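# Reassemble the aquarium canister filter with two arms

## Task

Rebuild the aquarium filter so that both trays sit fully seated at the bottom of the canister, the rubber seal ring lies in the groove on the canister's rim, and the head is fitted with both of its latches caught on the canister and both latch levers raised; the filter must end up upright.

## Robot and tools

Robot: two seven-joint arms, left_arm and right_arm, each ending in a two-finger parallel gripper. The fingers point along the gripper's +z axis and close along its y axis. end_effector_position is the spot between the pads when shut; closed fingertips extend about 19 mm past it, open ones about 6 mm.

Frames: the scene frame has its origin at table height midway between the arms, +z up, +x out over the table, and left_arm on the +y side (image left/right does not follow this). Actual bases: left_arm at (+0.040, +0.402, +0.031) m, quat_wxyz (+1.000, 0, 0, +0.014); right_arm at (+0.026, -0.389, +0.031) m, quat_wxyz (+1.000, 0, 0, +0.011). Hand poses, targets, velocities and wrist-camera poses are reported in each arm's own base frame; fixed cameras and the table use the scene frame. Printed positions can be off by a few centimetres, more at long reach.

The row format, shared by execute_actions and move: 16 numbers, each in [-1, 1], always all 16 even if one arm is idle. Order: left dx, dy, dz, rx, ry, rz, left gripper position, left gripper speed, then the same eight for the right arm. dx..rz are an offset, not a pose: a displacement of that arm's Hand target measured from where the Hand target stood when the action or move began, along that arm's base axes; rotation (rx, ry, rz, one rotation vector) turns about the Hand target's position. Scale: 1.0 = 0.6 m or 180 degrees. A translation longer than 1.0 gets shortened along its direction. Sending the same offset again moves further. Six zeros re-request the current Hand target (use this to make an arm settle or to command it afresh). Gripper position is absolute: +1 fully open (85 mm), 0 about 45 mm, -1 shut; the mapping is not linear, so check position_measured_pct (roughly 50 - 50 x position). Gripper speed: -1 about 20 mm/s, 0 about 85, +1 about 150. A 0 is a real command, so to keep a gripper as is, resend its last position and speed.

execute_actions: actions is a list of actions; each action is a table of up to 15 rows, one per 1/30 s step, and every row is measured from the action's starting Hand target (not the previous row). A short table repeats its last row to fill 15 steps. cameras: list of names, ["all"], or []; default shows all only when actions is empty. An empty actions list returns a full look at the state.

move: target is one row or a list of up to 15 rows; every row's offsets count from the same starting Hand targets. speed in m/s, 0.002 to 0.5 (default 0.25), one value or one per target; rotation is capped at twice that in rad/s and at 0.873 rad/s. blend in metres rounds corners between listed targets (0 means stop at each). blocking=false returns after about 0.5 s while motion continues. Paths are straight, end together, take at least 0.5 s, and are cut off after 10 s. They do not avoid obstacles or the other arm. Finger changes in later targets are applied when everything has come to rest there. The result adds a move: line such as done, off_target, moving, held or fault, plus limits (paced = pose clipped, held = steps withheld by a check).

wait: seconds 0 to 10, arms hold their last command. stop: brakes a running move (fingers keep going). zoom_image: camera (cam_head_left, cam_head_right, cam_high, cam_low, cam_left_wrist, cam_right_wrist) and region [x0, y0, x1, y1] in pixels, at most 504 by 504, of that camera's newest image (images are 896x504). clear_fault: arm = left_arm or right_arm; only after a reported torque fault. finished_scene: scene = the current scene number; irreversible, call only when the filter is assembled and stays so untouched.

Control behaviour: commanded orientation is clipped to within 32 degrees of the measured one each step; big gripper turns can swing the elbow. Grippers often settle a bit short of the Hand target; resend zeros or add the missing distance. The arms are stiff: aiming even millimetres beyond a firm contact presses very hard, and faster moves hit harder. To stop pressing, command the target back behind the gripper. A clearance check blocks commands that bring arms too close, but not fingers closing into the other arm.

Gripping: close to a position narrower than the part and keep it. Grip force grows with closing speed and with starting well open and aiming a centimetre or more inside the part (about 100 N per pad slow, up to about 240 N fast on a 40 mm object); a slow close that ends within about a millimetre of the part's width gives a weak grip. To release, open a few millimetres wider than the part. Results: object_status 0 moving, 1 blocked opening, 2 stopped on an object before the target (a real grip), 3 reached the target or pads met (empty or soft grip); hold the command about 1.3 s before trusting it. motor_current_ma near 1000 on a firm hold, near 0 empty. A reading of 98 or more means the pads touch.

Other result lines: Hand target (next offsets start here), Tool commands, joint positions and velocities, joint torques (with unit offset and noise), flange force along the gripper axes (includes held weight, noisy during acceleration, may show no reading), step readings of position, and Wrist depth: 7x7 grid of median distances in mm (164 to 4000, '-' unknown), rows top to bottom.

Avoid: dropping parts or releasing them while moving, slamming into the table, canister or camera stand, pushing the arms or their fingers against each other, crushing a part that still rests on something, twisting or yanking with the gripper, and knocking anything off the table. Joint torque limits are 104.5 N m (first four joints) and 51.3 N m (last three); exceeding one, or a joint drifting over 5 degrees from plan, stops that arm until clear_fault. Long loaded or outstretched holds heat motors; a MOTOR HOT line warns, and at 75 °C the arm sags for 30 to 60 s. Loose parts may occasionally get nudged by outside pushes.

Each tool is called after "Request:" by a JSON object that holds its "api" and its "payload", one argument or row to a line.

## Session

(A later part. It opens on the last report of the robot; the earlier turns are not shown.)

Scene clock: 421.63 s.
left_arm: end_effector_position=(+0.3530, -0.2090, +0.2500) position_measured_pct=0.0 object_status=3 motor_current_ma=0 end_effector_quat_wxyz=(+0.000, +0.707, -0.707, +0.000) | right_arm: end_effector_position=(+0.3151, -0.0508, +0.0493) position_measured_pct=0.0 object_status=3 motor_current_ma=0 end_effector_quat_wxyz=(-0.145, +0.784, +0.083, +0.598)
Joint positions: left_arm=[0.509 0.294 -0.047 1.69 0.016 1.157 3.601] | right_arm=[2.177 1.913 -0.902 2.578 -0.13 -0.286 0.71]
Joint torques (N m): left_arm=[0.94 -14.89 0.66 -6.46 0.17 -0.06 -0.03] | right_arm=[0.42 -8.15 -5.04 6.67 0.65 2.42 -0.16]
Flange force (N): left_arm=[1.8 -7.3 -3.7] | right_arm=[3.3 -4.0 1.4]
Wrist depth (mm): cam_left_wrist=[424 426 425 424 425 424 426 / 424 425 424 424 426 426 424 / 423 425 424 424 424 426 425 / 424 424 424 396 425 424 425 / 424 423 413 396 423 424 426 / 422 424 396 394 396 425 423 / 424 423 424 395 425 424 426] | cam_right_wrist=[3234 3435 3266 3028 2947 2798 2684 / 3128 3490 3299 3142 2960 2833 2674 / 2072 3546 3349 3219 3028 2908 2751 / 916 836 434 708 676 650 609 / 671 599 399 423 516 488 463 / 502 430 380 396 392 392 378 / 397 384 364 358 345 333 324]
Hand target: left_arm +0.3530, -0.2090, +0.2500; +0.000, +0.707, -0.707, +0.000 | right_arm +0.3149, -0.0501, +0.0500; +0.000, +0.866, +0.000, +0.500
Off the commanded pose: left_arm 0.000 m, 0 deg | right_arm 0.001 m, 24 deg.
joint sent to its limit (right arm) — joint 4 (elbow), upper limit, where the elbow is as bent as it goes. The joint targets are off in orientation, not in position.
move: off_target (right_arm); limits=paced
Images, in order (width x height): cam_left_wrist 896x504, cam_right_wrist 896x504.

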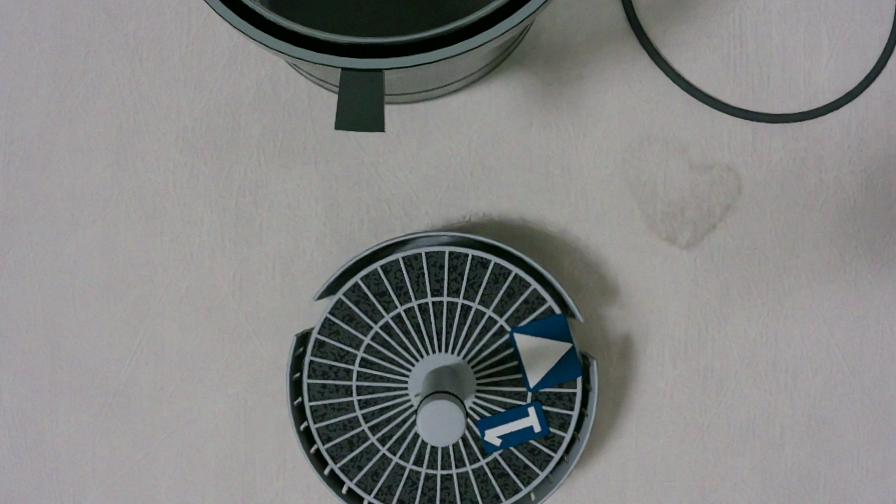

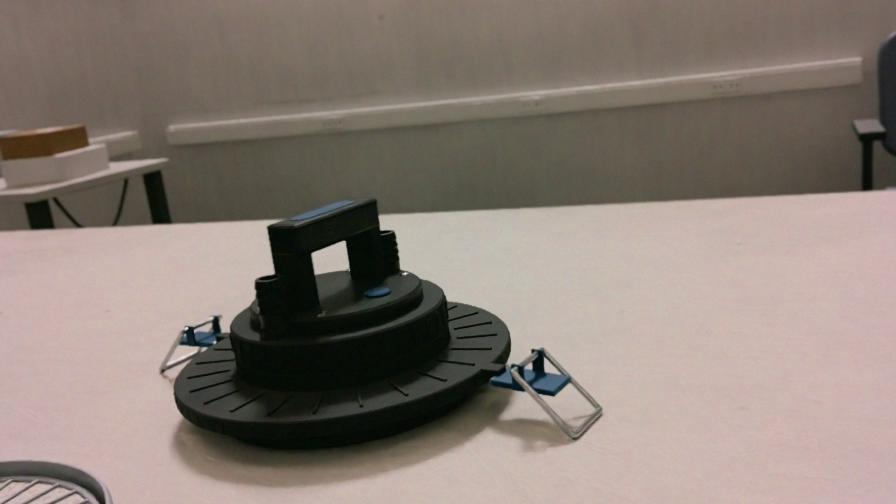

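Request:
{"api": "move", "payload": {
  "target": [0.002,0.001,-0.31,0,0,0,1,1,0.43,0.15,0.4667,-0.2596,0.2596,0.4497,1,1],
  "cameras": ["cam_left_wrist","cam_right_wrist","cam_head_left"]
}}

Scene clock: 466.53 s.
left_arm: end_effector_position=(+0.3542, -0.2084, +0.0640) position_measured_pct=0.0 object_status=3 motor_current_ma=0 end_effector_quat_wxyz=(+0.000, +0.707, -0.707, +0.000) | right_arm: end_effector_position=(+0.5729, +0.0399, +0.3300) position_measured_pct=0.0 object_status=3 motor_current_ma=0 end_effector_quat_wxyz=(+0.000, +0.707, +0.707, +0.000)
Joint positions: left_arm=[0.501 0.587 -0.043 1.955 0.043 0.599 3.572] | right_arm=[0.049 0.689 -0.415 0.809 0.26 1.683 -0.248]
Joint torques (N m): left_arm=[0.93 -17.15 0.66 -3.29 0.12 -0.06 -0.03] | right_arm=[0.3 -21.49 -1.6 -9.28 0.04 0.1 -0.05]
Flange force (N): left_arm=[1.7 -7.3 -0.3] | right_arm=[0.2 -3.6 2.8]
Wrist depth (mm): cam_left_wrist=[239 239 240 240 240 240 240 / 239 239 239 240 240 240 240 / 239 240 239 240 240 240 240 / 239 239 210 211 236 239 239 / 239 239 211 211 211 240 239 / 239 218 210 210 210 239 240 / 239 210 210 209 209 210 239] | cam_right_wrist=[480 507 506 505 504 503 500 / 478 507 506 484 503 502 499 / 476 478 506 450 482 501 500 / 478 508 506 450 480 499 500 / 510 508 505 458 480 500 499 / 508 507 505 485 501 500 499 / 508 507 505 502 501 499 499]
Hand target: left_arm +0.3542, -0.2084, +0.0640; +0.000, +0.707, -0.707, +0.000 | right_arm +0.5729, +0.0399, +0.3300; +0.000, +0.707, +0.707, +0.000
Off the commanded pose: left_arm 0.000 m, 0 deg | right_arm 0.000 m, 0 deg.
move: done
Images, in order (width x height): cam_head_left 896x504, cam_left_wrist 896x504, cam_right_wrist 896x504.

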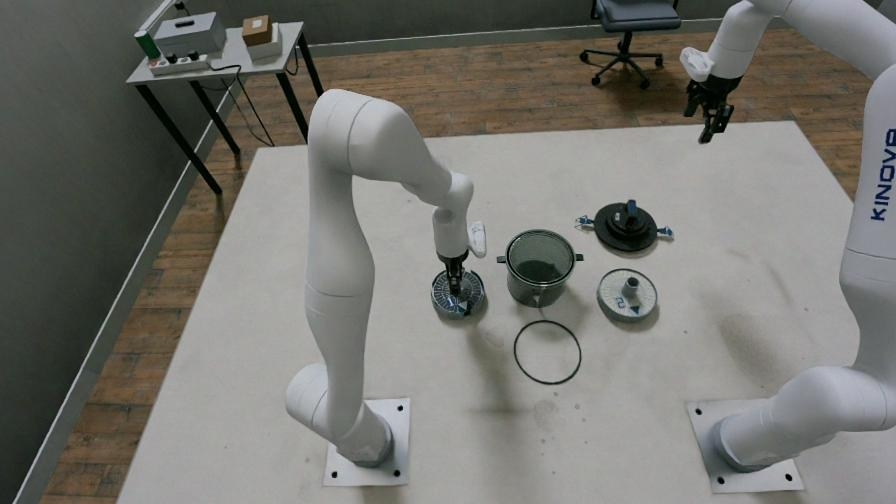

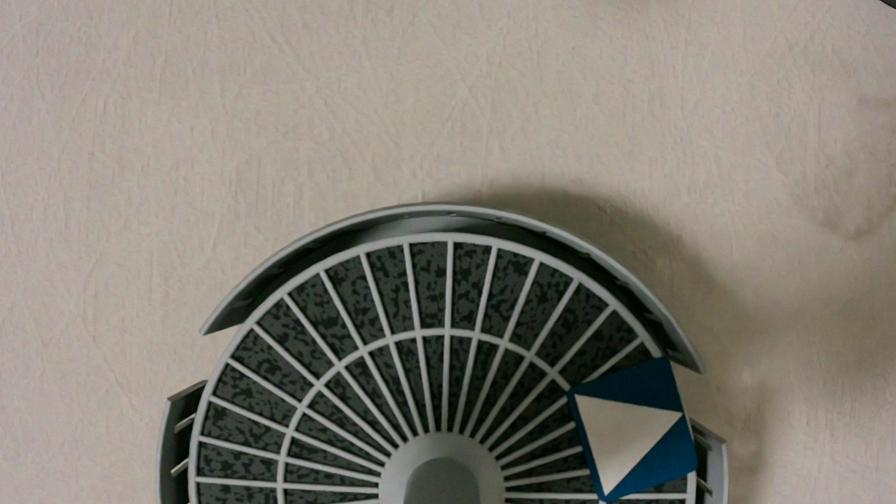

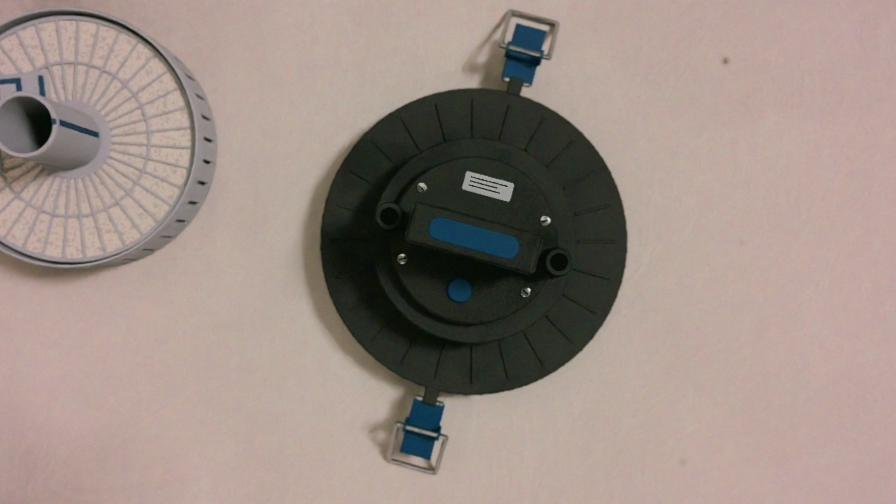

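Request:
{"api": "move", "payload": {
  "target": [0,0,0,0,0,0,-0.8,-1,0,0,0,0,0,0,1,1]
}}

Scene clock: 476.30 s.
left_arm: end_effector_position=(+0.3542, -0.2085, +0.0640) position_measured_pct=80.5 object_status=0 motor_current_ma=1000 end_effector_quat_wxyz=(+0.000, +0.707, -0.707, +0.000) | right_arm: end_effector_position=(+0.5729, +0.0399, +0.3300) position_measured_pct=0.0 object_status=3 motor_current_ma=0 end_effector_quat_wxyz=(+0.000, +0.707, +0.707, +0.000)
Joint positions: left_arm=[0.501 0.587 -0.043 1.955 0.043 0.599 3.572] | right_arm=[0.049 0.689 -0.414 0.809 0.26 1.683 -0.248]
Joint torques (N m): left_arm=[0.9 -12.76 0.75 -3.05 0.28 -0.96 -0.04] | right_arm=[0.35 -21.49 -1.56 -9.27 -0.02 0.17 -0.06]
Flange force (N): left_arm=[-0.2 -3.9 -12.4] | right_arm=[0.2 -3.6 2.9]
Wrist depth (mm): cam_left_wrist=[240 239 240 240 240 240 240 / 239 239 240 240 240 240 240 / 240 240 239 240 240 240 240 / 239 239 211 211 236 240 240 / 239 239 211 211 211 240 240 / 239 218 211 211 210 239 239 / 239 211 210 209 210 209 239] | cam_right_wrist=[480 509 507 504 503 502 499 / 477 508 507 484 502 502 500 / 478 478 506 451 481 502 500 / 478 507 506 450 480 500 499 / 509 507 506 458 479 501 498 / 509 508 506 484 501 500 498 / 508 507 505 503 501 500 499]
Hand target: left_arm +0.3542, -0.2085, +0.0640; +0.000, +0.707, -0.707, +0.000 | right_arm +0.5729, +0.0399, +0.3300; +0.000, +0.707, +0.707, +0.000
Off the commanded pose: left_arm 0.000 m, 0 deg | right_arm 0.000 m, 0 deg.
move: done

Request:
{"api": "wait", "payload": {
  "seconds": 0.7
}}

Scene clock: 484.60 s.
left_arm: end_effector_position=(+0.3542, -0.2084, +0.0640) position_measured_pct=80.5 object_status=2 motor_current_ma=1000 end_effector_quat_wxyz=(+0.000, +0.707, -0.707, +0.000) | right_arm: end_effector_position=(+0.5729, +0.0399, +0.3300) position_measured_pct=0.0 object_status=3 motor_current_ma=0 end_effector_quat_wxyz=(+0.000, +0.707, +0.707, +0.000)
Joint positions: left_arm=[0.501 0.587 -0.043 1.955 0.043 0.599 3.572] | right_arm=[0.049 0.689 -0.414 0.809 0.26 1.683 -0.248]
Joint torques (N m): left_arm=[0.94 -12.78 0.76 -2.93 0.27 -0.85 -0.03] | right_arm=[0.39 -21.51 -1.57 -9.29 0.06 0.18 -0.1]
Flange force (N): left_arm=[-0.2 -4.2 -12.2] | right_arm=[0.2 -3.7 3.0]
Wrist depth (mm): cam_left_wrist=[240 240 240 240 240 240 240 / 239 240 240 240 240 240 240 / 240 240 239 240 240 240 240 / 239 239 211 211 237 240 240 / 239 239 210 211 211 239 240 / 239 217 210 211 210 239 240 / 239 210 211 210 209 210 239] | cam_right_wrist=[479 508 508 505 503 502 501 / 477 507 507 483 502 502 500 / 479 478 506 452 480 501 500 / 479 508 507 450 480 501 500 / 508 508 506 458 480 501 500 / 508 507 504 484 500 501 497 / 508 507 505 504 503 498 497]
Hand target: left_arm +0.3542, -0.2084, +0.0640; +0.000, +0.707, -0.707, +0.000 | right_arm +0.5729, +0.0399, +0.3300; +0.000, +0.707, +0.707, +0.000
Tool commands: left_gripper/position=-0.8 left_gripper/speed=-1.0 right_gripper/position=+1.0 right_gripper/speed=+1.0
Off the commanded pose: left_arm 0.000 m, 0 deg | right_arm 0.000 m, 0 deg.
wait: 0.70 s; at rest from the start

Request:
{"api": "move", "payload": {
  "target": [0,0,0.2667,0,0,0,-0.8,-1,0,0,0,0,0,0,1,1],
  "speed": 0.12,
  "cameras": ["cam_left_wrist","cam_low"]
}}

Scene clock: 497.53 s.
left_arm: end_effector_position=(+0.3542, -0.2084, +0.2240) position_measured_pct=80.5 object_status=2 motor_current_ma=1000 end_effector_quat_wxyz=(+0.000, +0.707, -0.707, +0.000) | right_arm: end_effector_position=(+0.5729, +0.0399, +0.3300) position_measured_pct=0.0 object_status=3 motor_current_ma=0 end_effector_quat_wxyz=(+0.000, +0.707, +0.707, +0.000)
Joint positions: left_arm=[0.507 0.323 -0.048 1.74 0.018 1.079 3.596] | right_arm=[0.049 0.689 -0.414 0.809 0.26 1.683 -0.248]
Joint torques (N m): left_arm=[0.93 -15.68 0.62 -6.61 0.14 -0.02 -0.01] | right_arm=[0.33 -21.53 -1.54 -9.27 0.01 0.17 -0.07]
Flange force (N): left_arm=[1.6 -7.0 -1.6] | right_arm=[0.2 -3.6 2.9]
Wrist depth (mm): cam_left_wrist=[399 399 279 399 400 399 400 / 398 398 399 398 399 398 399 / 397 399 399 398 398 400 400 / 398 398 211 211 211 398 399 / 398 397 211 211 211 399 400 / 398 211 211 211 210 210 397 / 398 211 211 210 210 209 400] | cam_right_wrist=[480 508 508 507 503 502 500 / 478 507 507 483 503 501 500 / 478 478 506 451 481 501 500 / 479 507 506 450 478 500 499 / 509 507 506 459 480 500 499 / 509 507 505 484 501 499 498 / 509 507 505 503 501 499 498]
Hand target: left_arm +0.3542, -0.2084, +0.2240; +0.000, +0.707, -0.707, +0.000 | right_arm +0.5729, +0.0399, +0.3300; +0.000, +0.707, +0.707, +0.000
Off the commanded pose: left_arm 0.000 m, 0 deg | right_arm 0.000 m, 0 deg.
move: done
Images, in order (width x height): cam_low 896x504, cam_left_wrist 896x504.

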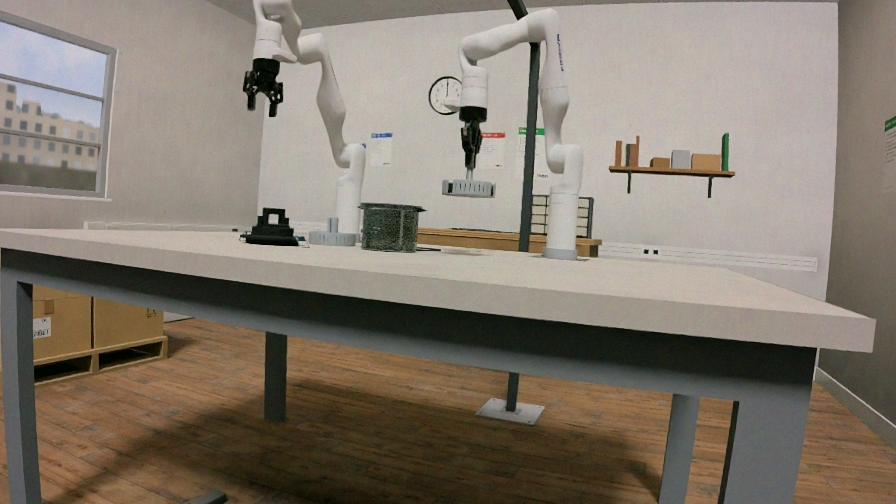

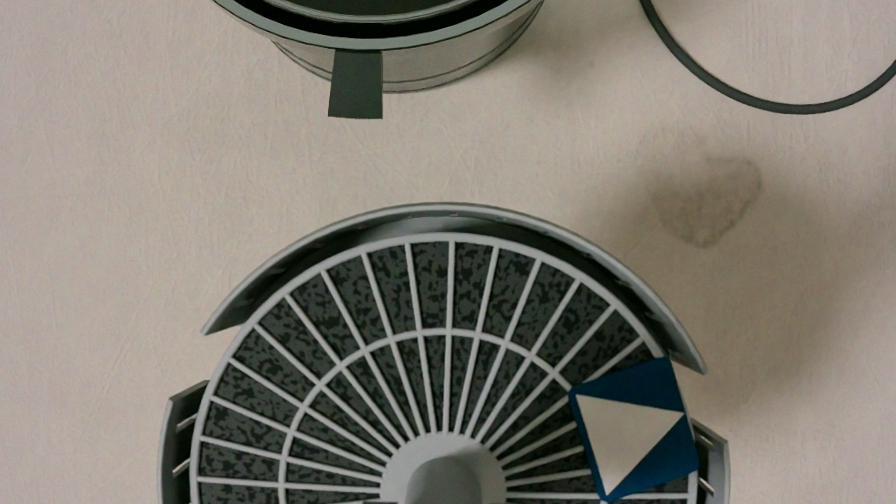

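Request:
{"api": "move", "payload": {
  "target": [0.044,-0.3503,0,0,0,-0.115,-0.8,-1,0,0,0,0,0,0,1,1],
  "speed": 0.15,
  "cameras": ["cam_left_wrist","cam_high","cam_head_left"]
}}

Scene clock: 513.23 s.
left_arm: end_effector_position=(+0.3806, -0.4186, +0.2240) position_measured_pct=80.5 object_status=2 motor_current_ma=1000 end_effector_quat_wxyz=(+0.000, -0.569, +0.822, +0.000) | right_arm: end_effector_position=(+0.5729, +0.0399, +0.3300) position_measured_pct=0.0 object_status=3 motor_current_ma=0 end_effector_quat_wxyz=(+0.000, +0.707, +0.707, +0.000)
Joint positions: left_arm=[0.743 0.67 0.089 1.16 -0.056 1.313 3.608] | right_arm=[0.049 0.689 -0.414 0.809 0.26 1.683 -0.248]
Joint torques (N m): left_arm=[0.9 -23.01 1.4 -7.24 0.13 -0.13 -0.04] | right_arm=[0.36 -21.52 -1.56 -9.3 0.02 0.17 -0.09]
Flange force (N): left_arm=[3.7 -10.6 -2.6] | right_arm=[0.2 -3.8 3.0]
Wrist depth (mm): cam_left_wrist=[375 398 397 399 398 398 398 / 398 399 398 397 399 398 398 / 397 397 281 277 397 397 398 / 396 396 211 211 211 398 398 / 397 396 211 211 211 396 398 / 396 211 210 210 210 209 397 / 395 211 211 209 209 209 396] | cam_right_wrist=[479 508 508 507 503 502 499 / 476 508 507 485 502 502 500 / 479 478 507 451 482 502 500 / 479 506 505 450 479 501 499 / 510 508 505 458 480 499 500 / 509 507 506 484 501 500 498 / 509 507 504 502 501 500 499]
Hand target: left_arm +0.3806, -0.4186, +0.2240; +0.000, -0.569, +0.822, +0.000 | right_arm +0.5729, +0.0399, +0.3300; +0.000, +0.707, +0.707, +0.000
Off the commanded pose: left_arm 0.000 m, 0 deg | right_arm 0.000 m, 0 deg.
move: done
Images, in order (width x height): cam_head_left 896x504, cam_high 896x504, cam_left_wrist 896x504.

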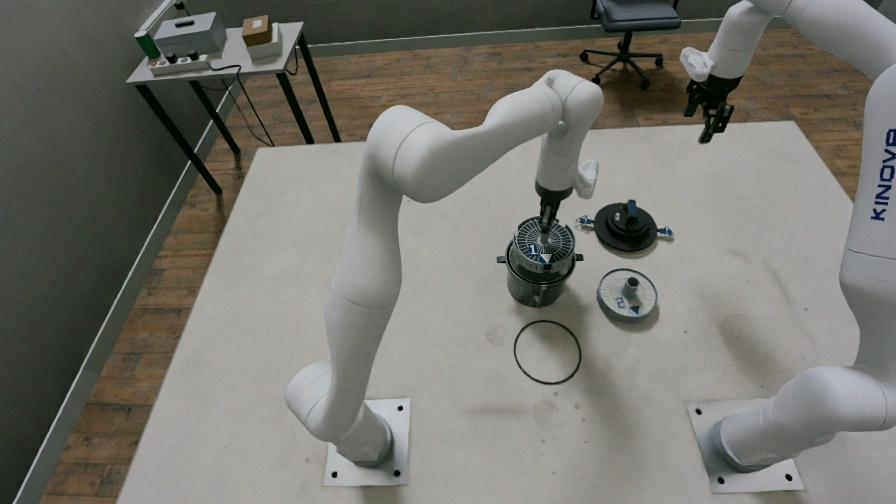

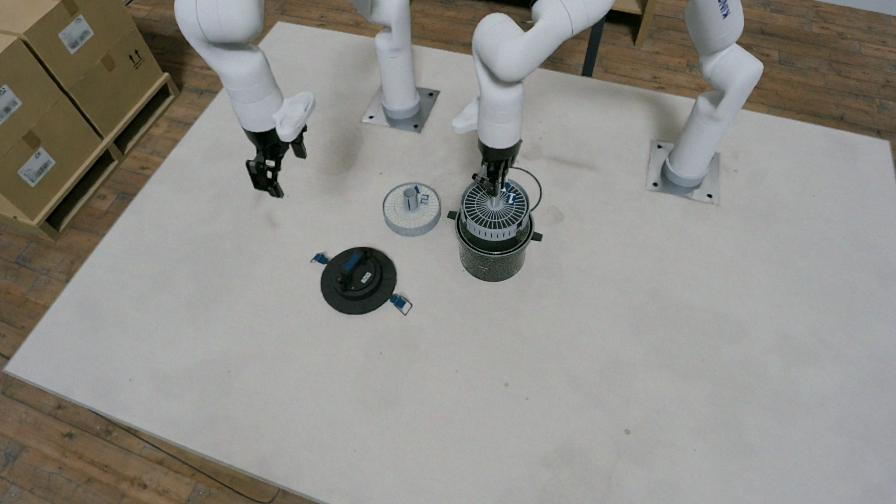

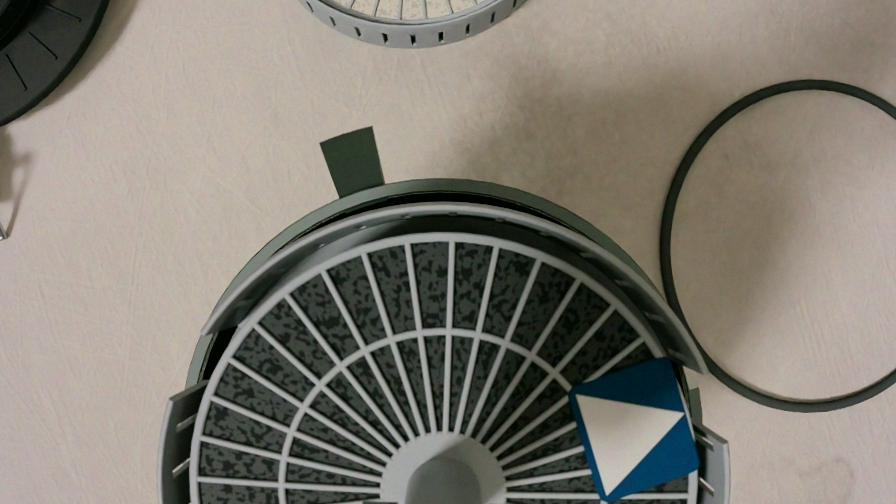

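Request:
{"api": "move", "payload": {
  "target": [0,0.0013,-0.1,0,0,0,-0.8,-1,0,0,0,0,0,0,1,1],
  "speed": 0.06,
  "cameras": ["cam_left_wrist"]
}}

Scene clock: 549.37 s.
left_arm: end_effector_position=(+0.3806, -0.4178, +0.1640) position_measured_pct=80.5 object_status=2 motor_current_ma=1000 end_effector_quat_wxyz=(+0.000, -0.569, +0.822, +0.000) | right_arm: end_effector_position=(+0.5729, +0.0399, +0.3300) position_measured_pct=0.0 object_status=3 motor_current_ma=0 end_effector_quat_wxyz=(+0.000, +0.707, +0.707, +0.000)
Joint positions: left_arm=[0.744 0.719 0.082 1.269 -0.058 1.155 3.611] | right_arm=[0.049 0.689 -0.414 0.809 0.26 1.683 -0.248]
Joint torques (N m): left_arm=[1.5 -22.92 1.99 -6.51 0.48 0.05 -0.04] | right_arm=[0.38 -21.53 -1.56 -9.3 0.03 0.18 -0.07]
Flange force (N): left_arm=[2.4 -10.4 -1.5] | right_arm=[0.3 -3.7 3.1]
Wrist depth (mm): cam_left_wrist=[339 338 338 339 338 339 339 / 338 338 339 339 339 339 339 / 338 337 218 218 338 338 339 / 338 337 211 211 211 339 338 / 336 217 211 211 211 213 338 / 337 212 211 211 210 213 338 / 337 210 210 209 209 210 337] | cam_right_wrist=[479 508 507 505 505 502 500 / 478 508 507 484 504 502 499 / 478 478 507 451 482 500 500 / 478 507 505 451 480 500 499 / 508 508 506 458 480 501 497 / 508 507 506 484 502 500 499 / 509 507 505 502 502 500 499]
Hand target: left_arm +0.3806, -0.4178, +0.1640; +0.000, -0.569, +0.822, +0.000 | right_arm +0.5729, +0.0399, +0.3300; +0.000, +0.707, +0.707, +0.000
Off the commanded pose: left_arm 0.000 m, 0 deg | right_arm 0.000 m, 0 deg.
move: done
Images, in order (width x height): cam_left_wrist 896x504.

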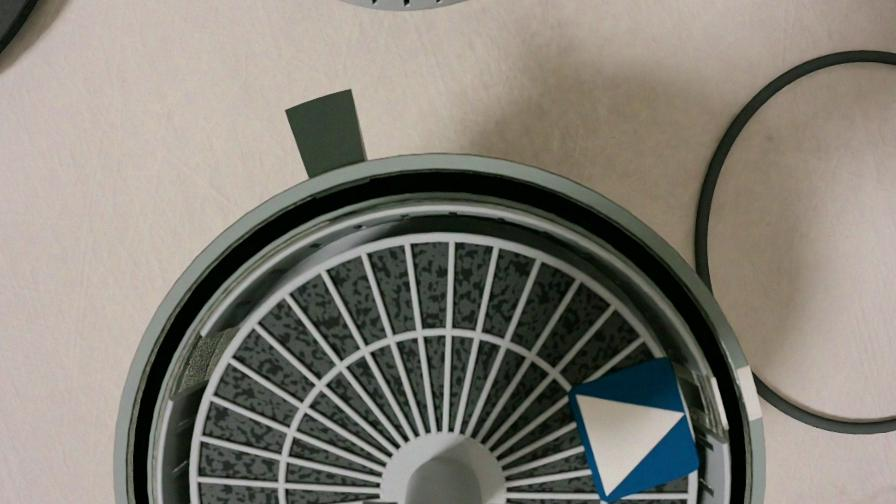

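Request:
{"api": "move", "payload": {
  "target": [0,0,-0.145,0,0,0,-0.8,-1,0,0,0,0,0,0,1,1],
  "speed": 0.05,
  "cameras": ["cam_left_wrist"]
}}

Scene clock: 559.30 s.
left_arm: end_effector_position=(+0.3806, -0.4179, +0.0770) position_measured_pct=80.5 object_status=2 motor_current_ma=1000 end_effector_quat_wxyz=(+0.000, -0.569, +0.822, +0.000) | right_arm: end_effector_position=(+0.5729, +0.0399, +0.3300) position_measured_pct=0.0 object_status=3 motor_current_ma=0 end_effector_quat_wxyz=(+0.000, +0.707, +0.707, +0.000)
Joint positions: left_arm=[0.749 0.825 0.072 1.369 -0.064 0.95 3.615] | right_arm=[0.049 0.689 -0.414 0.809 0.26 1.683 -0.248]
Joint torques (N m): left_arm=[1.38 -23.49 1.89 -5.52 0.37 0.21 -0.03] | right_arm=[0.31 -21.52 -1.52 -9.3 0.02 0.18 -0.06]
Flange force (N): left_arm=[2.2 -9.6 0.4] | right_arm=[0.1 -3.9 3.1]
Wrist depth (mm): cam_left_wrist=[251 252 252 251 252 252 252 / 251 - - 252 252 252 252 / 251 - - 203 - 251 252 / - 251 211 211 211 251 252 / 250 251 211 211 211 215 251 / 250 218 211 210 210 209 252 / 250 210 210 209 210 209 252] | cam_right_wrist=[479 508 506 505 502 502 499 / 477 507 507 483 503 502 500 / 478 477 507 451 481 501 500 / 478 508 506 450 479 500 500 / 509 507 505 458 480 499 498 / 508 507 506 483 501 500 499 / 508 506 505 502 501 499 499]
Hand target: left_arm +0.3806, -0.4178, +0.0770; +0.000, -0.569, +0.822, +0.000 | right_arm +0.5729, +0.0399, +0.3300; +0.000, +0.707, +0.707, +0.000
Off the commanded pose: left_arm 0.000 m, 0 deg | right_arm 0.000 m, 0 deg.
move: done
Images, in order (width x height): cam_left_wrist 896x504.

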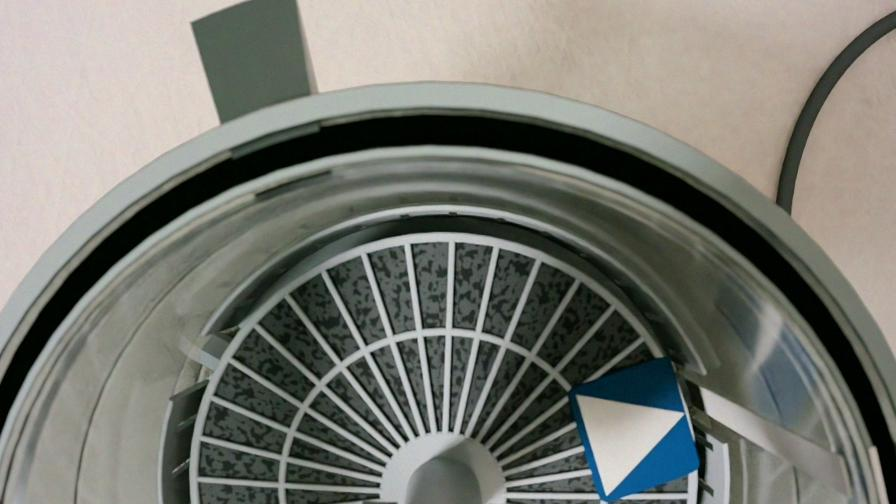

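Request:
{"api": "move", "payload": {
  "target": [0,0,-0.015,0,0,0,-0.8,-1,0,0,0,0,0,0,1,1],
  "speed": 0.02
}}

Request:
{"api": "move", "payload": {
  "target": [0,0,-0.0034,0,0,0,-0.8,-1,0,0,0,0,0,0,1,1],
  "speed": 0.01
}}

Scene clock: 565.50 s.
left_arm: end_effector_position=(+0.3807, -0.4179, +0.0682) position_measured_pct=80.5 object_status=2 motor_current_ma=1000 end_effector_quat_wxyz=(+0.000, -0.569, +0.822, +0.000) | right_arm: end_effector_position=(+0.5729, +0.0399, +0.3300) position_measured_pct=0.0 object_status=3 motor_current_ma=0 end_effector_quat_wxyz=(+0.000, +0.707, +0.707, +0.000)
Joint positions: left_arm=[0.749 0.837 0.07 1.376 -0.064 0.93 3.616] | right_arm=[0.049 0.689 -0.414 0.809 0.26 1.683 -0.248]
Joint torques (N m): left_arm=[1.04 -7.36 1.05 -3.05 0.22 -3.45 -0.1] | right_arm=[0.36 -21.51 -1.53 -9.28 0.04 0.17 -0.08]
Flange force (N): left_arm=[-2.8 1.8 -32.6] | right_arm=[0.2 -3.7 3.0]
Wrist depth (mm): cam_left_wrist=[243 - - 244 244 244 244 / 243 - - 244 244 244 244 / 243 - - 244 - - 244 / - - 211 211 211 244 - / 243 229 210 211 211 210 244 / - 218 211 211 210 209 244 / 243 211 210 209 209 209 -] | cam_right_wrist=[479 508 506 506 504 502 500 / 478 508 507 483 504 502 500 / 477 477 506 451 480 501 499 / 478 508 505 450 480 499 499 / 510 506 505 458 479 500 499 / 508 508 505 484 501 499 497 / 508 506 504 503 502 500 497]
Hand target: left_arm +0.3806, -0.4178, +0.0680; +0.000, -0.569, +0.822, +0.000 | right_arm +0.5729, +0.0399, +0.3300; +0.000, +0.707, +0.707, +0.000
Off the commanded pose: left_arm 0.000 m, 0 deg | right_arm 0.000 m, 0 deg.
move: done

Scene clock: 566.20 s.
left_arm: end_effector_position=(+0.3807, -0.4179, +0.0661) position_measured_pct=80.5 object_status=2 motor_current_ma=1000 end_effector_quat_wxyz=(+0.000, -0.569, +0.822, +0.000) | right_arm: end_effector_position=(+0.5729, +0.0399, +0.3300) position_measured_pct=0.0 object_status=3 motor_current_ma=0 end_effector_quat_wxyz=(+0.000, +0.707, +0.707, +0.000)
Joint positions: left_arm=[0.749 0.84 0.07 1.377 -0.064 0.926 3.616] | right_arm=[0.049 0.689 -0.414 0.809 0.26 1.683 -0.248]
Joint torques (N m): left_arm=[0.89 20.71 -0.21 2.27 0.06 -9.01 -0.1] | right_arm=[0.38 -21.5 -1.52 -9.31 0.04 0.18 -0.04]
Flange force (N): left_arm=[-10.6 17.8 -89.4] | right_arm=[0.3 -3.9 3.1]
Wrist depth (mm): cam_left_wrist=[244 - - 244 244 244 244 / 244 - - 244 243 244 244 / 244 - - 204 - - 244 / - - 211 211 211 244 - / 244 230 211 210 211 210 244 / - 217 211 211 210 209 243 / 243 210 210 209 209 209 243] | cam_right_wrist=[480 508 507 505 503 501 500 / 477 508 506 484 503 502 500 / 478 478 505 450 481 501 500 / 479 508 505 449 479 501 499 / 510 506 505 459 480 500 500 / 509 507 505 484 500 500 499 / 508 507 504 502 502 500 498]
Hand target: left_arm +0.3806, -0.4178, +0.0659; +0.000, -0.569, +0.822, +0.000 | right_arm +0.5729, +0.0399, +0.3300; +0.000, +0.707, +0.707, +0.000
Off the commanded pose: left_arm 0.000 m, 0 deg | right_arm 0.000 m, 0 deg.
move: done

Request:
{"api": "move", "payload": {
  "target": [0,0,0.004,0,0,0,-0.8,-1,0,0,0,0,0,0,1,1],
  "speed": 0.02,
  "cameras": ["cam_left_wrist"]
}}

Request:
{"api": "zoom_image", "payload": {
  "camera": "cam_left_wrist",
  "region": [120, 180, 480, 504]
}}

Request:
{"api": "zoom_image", "payload": {
  "camera": "cam_left_wrist",
  "region": [540, 200, 896, 504]
}}

Scene clock: 574.07 s.
left_arm: end_effector_position=(+0.3806, -0.4178, +0.0682) position_measured_pct=80.5 object_status=2 motor_current_ma=1000 end_effector_quat_wxyz=(+0.000, -0.569, +0.822, +0.000) | right_arm: end_effector_position=(+0.5729, +0.0399, +0.3300) position_measured_pct=0.0 object_status=3 motor_current_ma=0 end_effector_quat_wxyz=(+0.000, +0.707, +0.707, +0.000)
Joint positions: left_arm=[0.749 0.837 0.071 1.376 -0.064 0.931 3.616] | right_arm=[0.049 0.689 -0.414 0.809 0.26 1.683 -0.248]
Joint torques (N m): left_arm=[0.1 -6.52 0.02 2.4 -0.15 0.5 -0.08] | right_arm=[0.38 -21.58 -1.54 -9.27 0.02 0.18 -0.07]
Flange force (N): left_arm=[4.5 -8.8 -29.3] | right_arm=[0.3 -3.4 2.9]
Wrist depth (mm): cam_left_wrist=[244 - - 244 244 244 244 / 243 - - 244 244 244 244 / 243 - - 243 - - 244 / - - 211 211 211 244 244 / 243 230 211 211 211 210 243 / - 218 211 211 210 209 243 / 242 210 211 209 209 209 243] | cam_right_wrist=[481 509 507 506 503 502 500 / 478 508 505 484 503 502 500 / 477 478 506 451 480 502 499 / 478 507 506 450 480 501 500 / 510 508 506 459 479 500 499 / 508 508 506 484 501 500 499 / 508 505 504 503 500 500 499]
Hand target: left_arm +0.3806, -0.4179, +0.0683; +0.000, -0.569, +0.822, +0.000 | right_arm +0.5729, +0.0399, +0.3300; +0.000, +0.707, +0.707, +0.000
Off the commanded pose: left_arm 0.000 m, 0 deg | right_arm 0.000 m, 0 deg.
move: done
Images, in order (width x height): cam_left_wrist 896x504.

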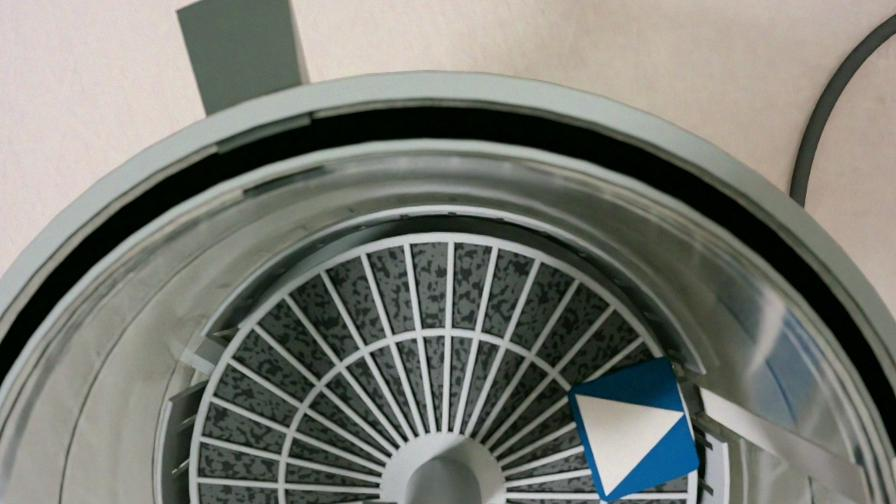

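Scaled by 1.400 from the camera's 896x504 image, which has a finer 1280x720 frame.

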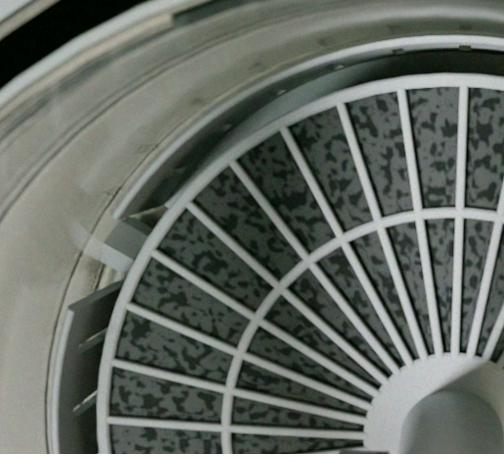

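Scaled by 1.416 from the camera's 896x504 image, which has a finer 1280x720 frame.

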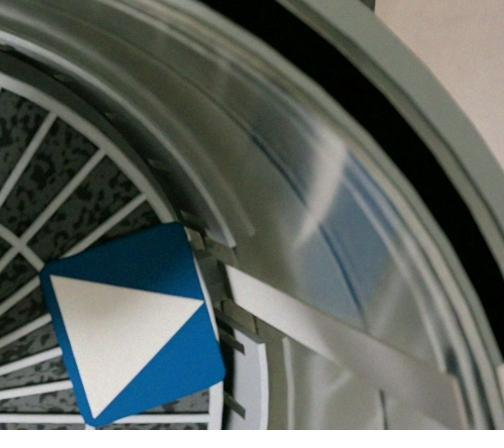

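Request:
{"api": "move", "payload": {
  "target": [0,0,0,0,0,0,-0.2,-0.8,0,0,0,0,0,0,1,1]
}}

Request:
{"api": "move", "payload": {
  "target": [0,0,0.38,0,0,0,-0.2,-0.8,0,0,0,0,0,0,1,1],
  "speed": 0.15,
  "cameras": ["cam_left_wrist"]
}}

Scene clock: 581.67 s.
left_arm: end_effector_position=(+0.3806, -0.4179, +0.0684) position_measured_pct=60.2 object_status=0 motor_current_ma=0 end_effector_quat_wxyz=(+0.000, -0.569, +0.822, +0.000) | right_arm: end_effector_position=(+0.5729, +0.0399, +0.3300) position_measured_pct=0.0 object_status=3 motor_current_ma=0 end_effector_quat_wxyz=(+0.000, +0.707, +0.707, +0.000)
Joint positions: left_arm=[0.749 0.837 0.071 1.376 -0.064 0.931 3.616] | right_arm=[0.049 0.689 -0.414 0.809 0.26 1.683 -0.248]
Joint torques (N m): left_arm=[0.92 -23.26 1.43 -5.42 0.16 -0.07 -0.05] | right_arm=[0.36 -21.51 -1.54 -9.25 0.01 0.17 -0.06]
Flange force (N): left_arm=[3.0 -9.3 -0.5] | right_arm=[0.3 -3.5 2.9]
Wrist depth (mm): cam_left_wrist=[243 - - 243 243 243 244 / 242 - - 243 242 243 243 / 242 - - 202 - - 243 / 242 242 209 210 210 243 - / 242 243 209 209 210 210 243 / 242 209 209 209 209 208 242 / 242 209 209 208 209 208 -] | cam_right_wrist=[479 509 507 505 502 502 500 / 477 508 508 483 503 503 499 / 477 478 507 451 481 501 499 / 479 507 506 450 480 501 499 / 509 507 506 459 479 501 500 / 508 507 505 484 501 500 499 / 508 506 505 502 501 499 497]
Hand target: left_arm +0.3806, -0.4179, +0.0684; +0.000, -0.569, +0.822, +0.000 | right_arm +0.5729, +0.0399, +0.3300; +0.000, +0.707, +0.707, +0.000
Off the commanded pose: left_arm 0.000 m, 0 deg | right_arm 0.000 m, 0 deg.
move: done

Scene clock: 583.70 s.
left_arm: end_effector_position=(+0.3806, -0.4178, +0.2963) position_measured_pct=60.2 object_status=3 motor_current_ma=0 end_effector_quat_wxyz=(+0.000, -0.569, +0.822, +0.000) | right_arm: end_effector_position=(+0.5729, +0.0399, +0.3300) position_measured_pct=0.0 object_status=3 motor_current_ma=0 end_effector_quat_wxyz=(+0.000, +0.707, +0.707, +0.000)
Joint positions: left_arm=[0.743 0.639 0.096 0.984 -0.056 1.52 3.604] | right_arm=[0.049 0.689 -0.414 0.809 0.26 1.683 -0.248]
Joint torques (N m): left_arm=[0.98 -22.02 1.36 -7.2 0.14 -0.07 -0.02] | right_arm=[0.29 -21.53 -1.55 -9.3 0.04 0.2 -0.1]
Flange force (N): left_arm=[3.8 -11.2 -5.7] | right_arm=[0.0 -3.9 3.2]
Wrist depth (mm): cam_left_wrist=[423 471 465 438 472 470 470 / 448 468 470 470 470 469 471 / 469 469 471 471 471 470 470 / 467 469 467 436 470 467 468 / 467 467 437 436 435 470 471 / 468 468 436 435 436 470 470 / 467 468 468 436 468 469 470] | cam_right_wrist=[479 509 507 506 503 502 501 / 477 507 507 483 503 502 500 / 478 477 506 450 480 502 500 / 479 507 507 450 479 501 499 / 508 507 507 458 480 500 499 / 509 507 505 485 501 500 500 / 508 505 505 502 501 499 498]
Hand target: left_arm +0.3806, -0.4179, +0.2963; +0.000, -0.569, +0.822, +0.000 | right_arm +0.5729, +0.0399, +0.3300; +0.000, +0.707, +0.707, +0.000
Off the commanded pose: left_arm 0.000 m, 0 deg | right_arm 0.000 m, 0 deg.
move: done
Images, in order (width x height): cam_left_wrist 896x504.

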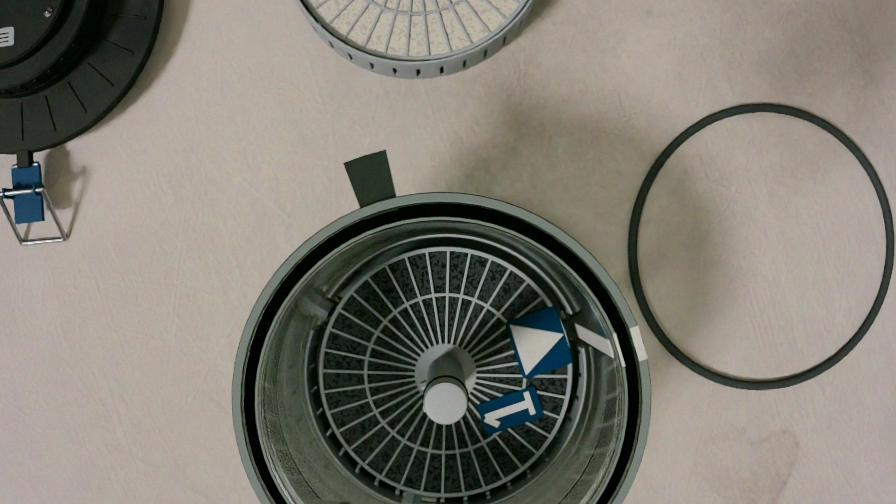

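Request:
{"api": "move", "payload": {
  "target": [-0.1343,0.4465,0.0562,0,0,0.115,1,-0.8,-0.3587,0.1957,-0.1333,0,0,0,1,1],
  "cameras": ["cam_right_wrist"]
}}

Scene clock: 619.37 s.
left_arm: end_effector_position=(+0.3001, -0.1499, +0.3301) position_measured_pct=0.0 object_status=0 motor_current_ma=0 end_effector_quat_wxyz=(+0.000, +0.707, -0.707, +0.000) | right_arm: end_effector_position=(+0.3577, +0.1574, +0.2500) position_measured_pct=0.0 object_status=3 motor_current_ma=0 end_effector_quat_wxyz=(+0.000, +0.707, +0.707, +0.000)
Joint positions: left_arm=[0.465 0.065 -0.083 1.709 0.006 1.368 3.524] | right_arm=[-0.059 0.288 -0.538 1.736 0.159 1.162 -0.642]
Joint torques (N m): left_arm=[0.95 -10.75 0.58 -7.03 0.17 -0.06 -0.04] | right_arm=[0.37 -12.75 -1.28 -8.81 0.03 0.17 -0.09]
Flange force (N): left_arm=[0.5 -6.4 -5.3] | right_arm=[-0.4 -2.0 2.2]
Wrist depth (mm): cam_left_wrist=[504 504 506 505 505 505 505 / 505 505 505 504 507 505 505 / 503 505 505 505 505 505 504 / 505 505 504 507 505 502 505 / 504 502 503 503 504 505 505 / 505 502 502 502 503 506 504 / 503 504 505 505 502 505 503] | cam_right_wrist=[431 430 428 426 383 306 423 / 431 430 427 425 424 423 422 / 430 429 427 426 424 423 421 / 430 428 427 394 423 422 421 / 429 427 427 393 393 423 421 / 429 428 398 394 393 423 399 / 430 428 426 394 393 422 398]
Hand target: left_arm +0.3001, -0.1499, +0.3301; +0.000, +0.707, -0.707, +0.000 | right_arm +0.3577, +0.1574, +0.2500; +0.000, +0.707, +0.707, +0.000
Off the commanded pose: left_arm 0.000 m, 0 deg | right_arm 0.000 m, 0 deg.
move: done
Images, in order (width x height): cam_right_wrist 896x504.

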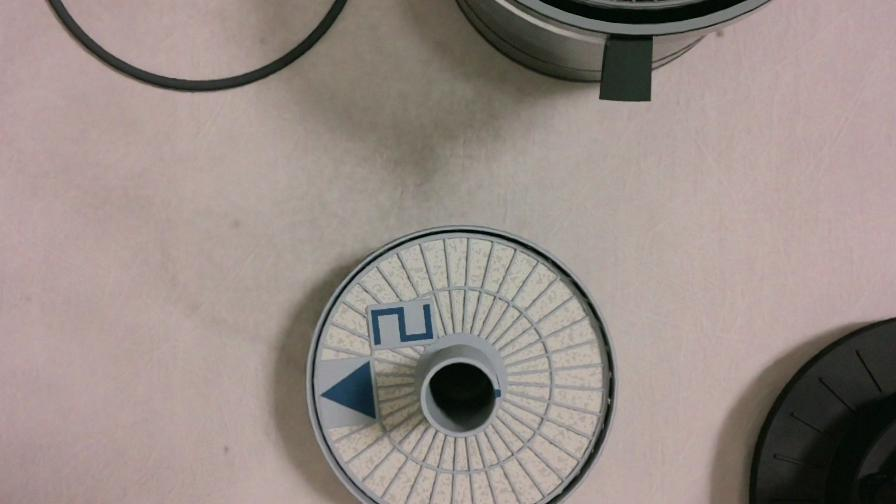

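Request:
{"api": "move", "payload": {
  "target": [0,0,0,0,0,0,1,-0.8,-0.0025,0,-0.38,0,0,0,1,1],
  "speed": 0.15
}}

Request:
{"api": "move", "payload": {
  "target": [0,0,0,0,0,0,1,-0.8,0,0,0,0,0,0,-0.45,-1],
  "cameras": ["cam_right_wrist", "cam_high"]
}}

Scene clock: 635.60 s.
left_arm: end_effector_position=(+0.3001, -0.1499, +0.3301) position_measured_pct=0.0 object_status=3 motor_current_ma=0 end_effector_quat_wxyz=(+0.000, +0.707, -0.707, +0.000) | right_arm: end_effector_position=(+0.3562, +0.1573, +0.0221) position_measured_pct=0.0 object_status=3 motor_current_ma=0 end_effector_quat_wxyz=(+0.000, +0.707, +0.707, +0.000)
Joint positions: left_arm=[0.465 0.065 -0.083 1.709 0.006 1.368 3.524] | right_arm=[-0.227 0.679 -0.354 2.043 0.472 0.498 -0.928]
Joint torques (N m): left_arm=[0.93 -10.77 0.57 -7.07 0.14 -0.03 -0.05] | right_arm=[0.27 -16.2 -1.66 -4.65 0.22 0.23 -0.04]
Flange force (N): left_arm=[0.6 -6.3 -5.0] | right_arm=[-0.6 -3.2 2.0]
Wrist depth (mm): cam_left_wrist=[505 504 505 506 503 504 507 / 507 505 503 505 505 507 505 / 503 504 505 504 504 506 506 / 502 506 504 505 505 505 505 / 502 504 505 505 506 505 505 / 503 503 502 503 504 503 505 / 503 503 504 505 502 504 505] | cam_right_wrist=[201 200 199 199 198 197 197 / 200 200 199 199 198 197 197 / 200 200 199 198 198 197 196 / 200 200 168 168 167 197 196 / 200 169 168 167 167 167 196 / 200 168 166 167 167 166 196 / 200 168 166 166 167 166 166]
Hand target: left_arm +0.3001, -0.1499, +0.3301; +0.000, +0.707, -0.707, +0.000 | right_arm +0.3562, +0.1573, +0.0221; +0.000, +0.707, +0.707, +0.000
Off the commanded pose: left_arm 0.000 m, 0 deg | right_arm 0.000 m, 0 deg.
move: done

Scene clock: 638.90 s.
left_arm: end_effector_position=(+0.3001, -0.1499, +0.3301) position_measured_pct=0.0 object_status=3 motor_current_ma=0 end_effector_quat_wxyz=(+0.000, +0.707, -0.707, +0.000) | right_arm: end_effector_position=(+0.3562, +0.1574, +0.0220) position_measured_pct=64.5 object_status=0 motor_current_ma=1000 end_effector_quat_wxyz=(+0.000, +0.707, +0.707, +0.000)
Joint positions: left_arm=[0.465 0.065 -0.083 1.709 0.006 1.368 3.524] | right_arm=[-0.227 0.679 -0.354 2.043 0.472 0.498 -0.928]
Joint torques (N m): left_arm=[0.97 -10.77 0.61 -7.05 0.16 -0.08 -0.03] | right_arm=[0.93 -10.58 -0.24 -5.15 0.31 -0.95 -0.24]
Flange force (N): left_arm=[0.4 -6.5 -5.2] | right_arm=[-1.6 -8.4 -15.6]
Wrist depth (mm): cam_left_wrist=[506 503 504 506 505 507 505 / 503 507 506 504 507 507 505 / 505 503 503 505 505 508 506 / 503 503 504 505 505 505 504 / 504 503 507 503 505 507 504 / 501 504 502 504 505 504 505 / 503 502 503 503 502 505 505] | cam_right_wrist=[201 200 200 199 198 198 197 / 201 200 199 199 198 198 197 / 201 200 200 198 198 197 197 / 200 200 168 168 167 197 197 / 200 169 168 168 167 167 196 / 200 169 167 168 167 166 196 / 200 169 167 167 167 166 166]
Hand target: left_arm +0.3001, -0.1499, +0.3301; +0.000, +0.707, -0.707, +0.000 | right_arm +0.3562, +0.1574, +0.0221; +0.000, +0.707, +0.707, +0.000
Off the commanded pose: left_arm 0.000 m, 0 deg | right_arm 0.000 m, 0 deg.
move: done
Images, in order (width x height): cam_high 896x504, cam_right_wrist 896x504.

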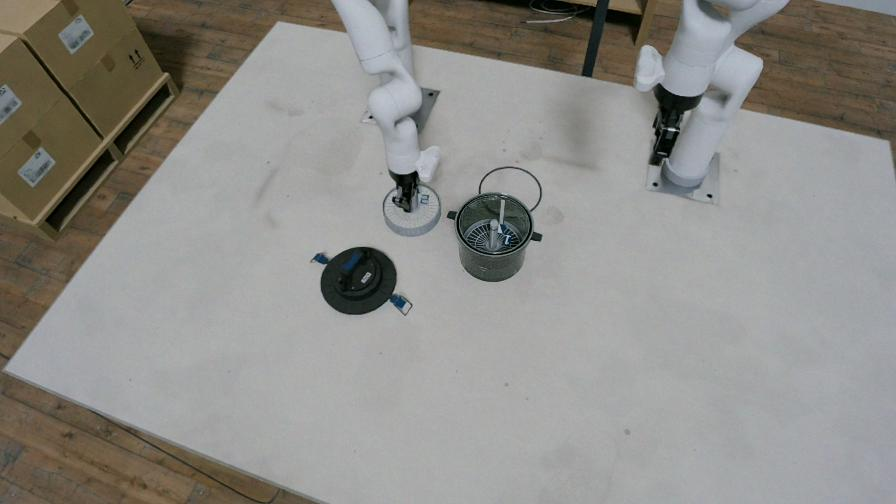

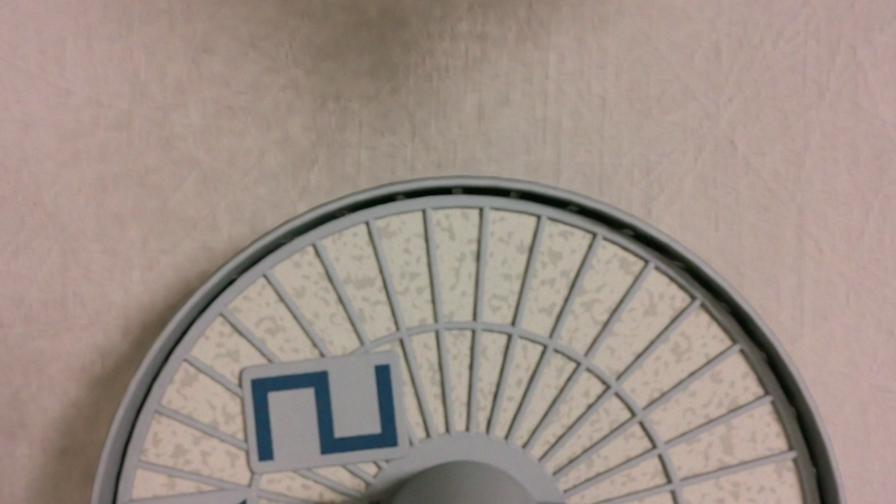

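Request:
{"api": "move", "payload": {
  "target": [
    [0,0,0,0,0,0,1,-0.8,0,0,0.275,0,0,0,-0.45,-1],
    [0,0,0,0,0,0,1,-0.8,0.098,0.3625,0.275,0,0,-0.0594,-0.45,-1]
  ],
  "speed": 0.15,
  "blend": [0.03,0],
  "cameras": ["cam_right_wrist","cam_head_left"]
}}

Scene clock: 659.07 s.
left_arm: end_effector_position=(+0.3001, -0.1499, +0.3301) position_measured_pct=0.0 object_status=3 motor_current_ma=0 end_effector_quat_wxyz=(+0.000, +0.707, -0.707, +0.000) | right_arm: end_effector_position=(+0.4150, +0.3748, +0.1870) position_measured_pct=64.5 object_status=2 motor_current_ma=1000 end_effector_quat_wxyz=(+0.000, +0.770, +0.638, +0.000)
Joint positions: left_arm=[0.465 0.065 -0.083 1.709 0.006 1.368 3.524] | right_arm=[-0.543 0.717 -0.452 1.244 0.307 1.247 -1.18]
Joint torques (N m): left_arm=[0.96 -10.8 0.61 -7.06 0.13 -0.07 -0.04] | right_arm=[0.43 -21.82 -2.41 -9.29 0.1 0.12 -0.09]
Flange force (N): left_arm=[0.5 -6.5 -5.2] | right_arm=[-2.2 -2.4 3.2]
Wrist depth (mm): cam_left_wrist=[503 505 503 505 504 506 505 / 506 503 505 503 504 505 506 / 503 505 503 504 506 505 507 / 504 506 504 505 505 505 504 / 503 504 503 503 503 505 505 / 504 503 502 505 502 503 503 / 504 504 503 504 503 503 504] | cam_right_wrist=[366 365 363 362 361 359 358 / 366 364 363 247 361 360 358 / 365 365 363 241 360 360 358 / 366 365 168 168 167 358 358 / 365 - 168 168 167 167 358 / 366 168 166 167 167 166 169 / 365 169 167 166 167 166 166]
Hand target: left_arm +0.3001, -0.1499, +0.3301; +0.000, +0.707, -0.707, +0.000 | right_arm +0.4150, +0.3749, +0.1870; +0.000, +0.770, +0.638, +0.000
Off the commanded pose: left_arm 0.000 m, 0 deg | right_arm 0.000 m, 0 deg.
move: done
Images, in order (width x height): cam_head_left 896x504, cam_right_wrist 896x504.

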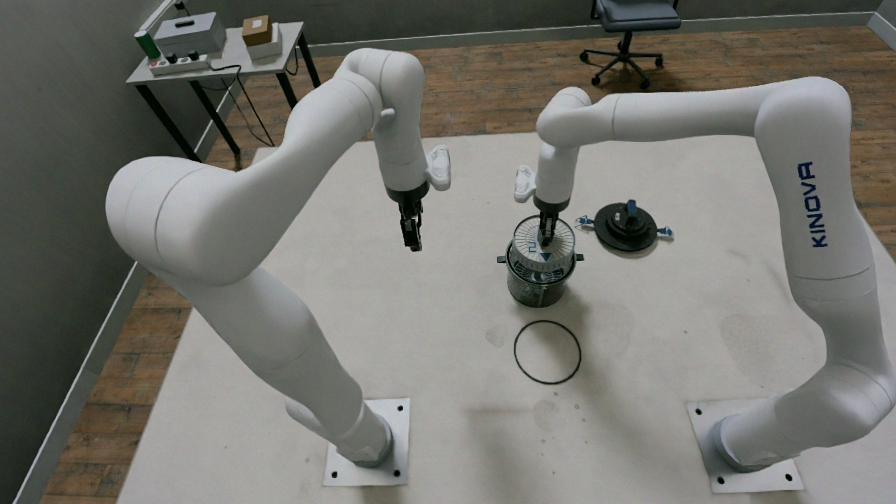

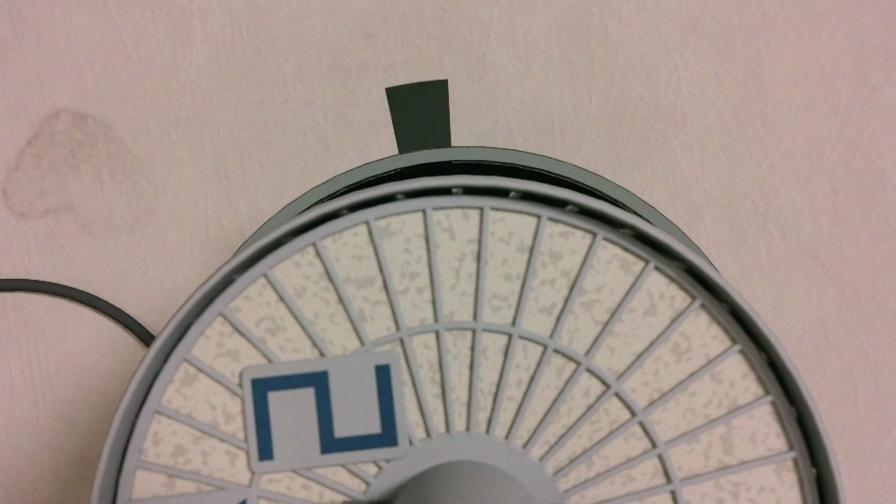

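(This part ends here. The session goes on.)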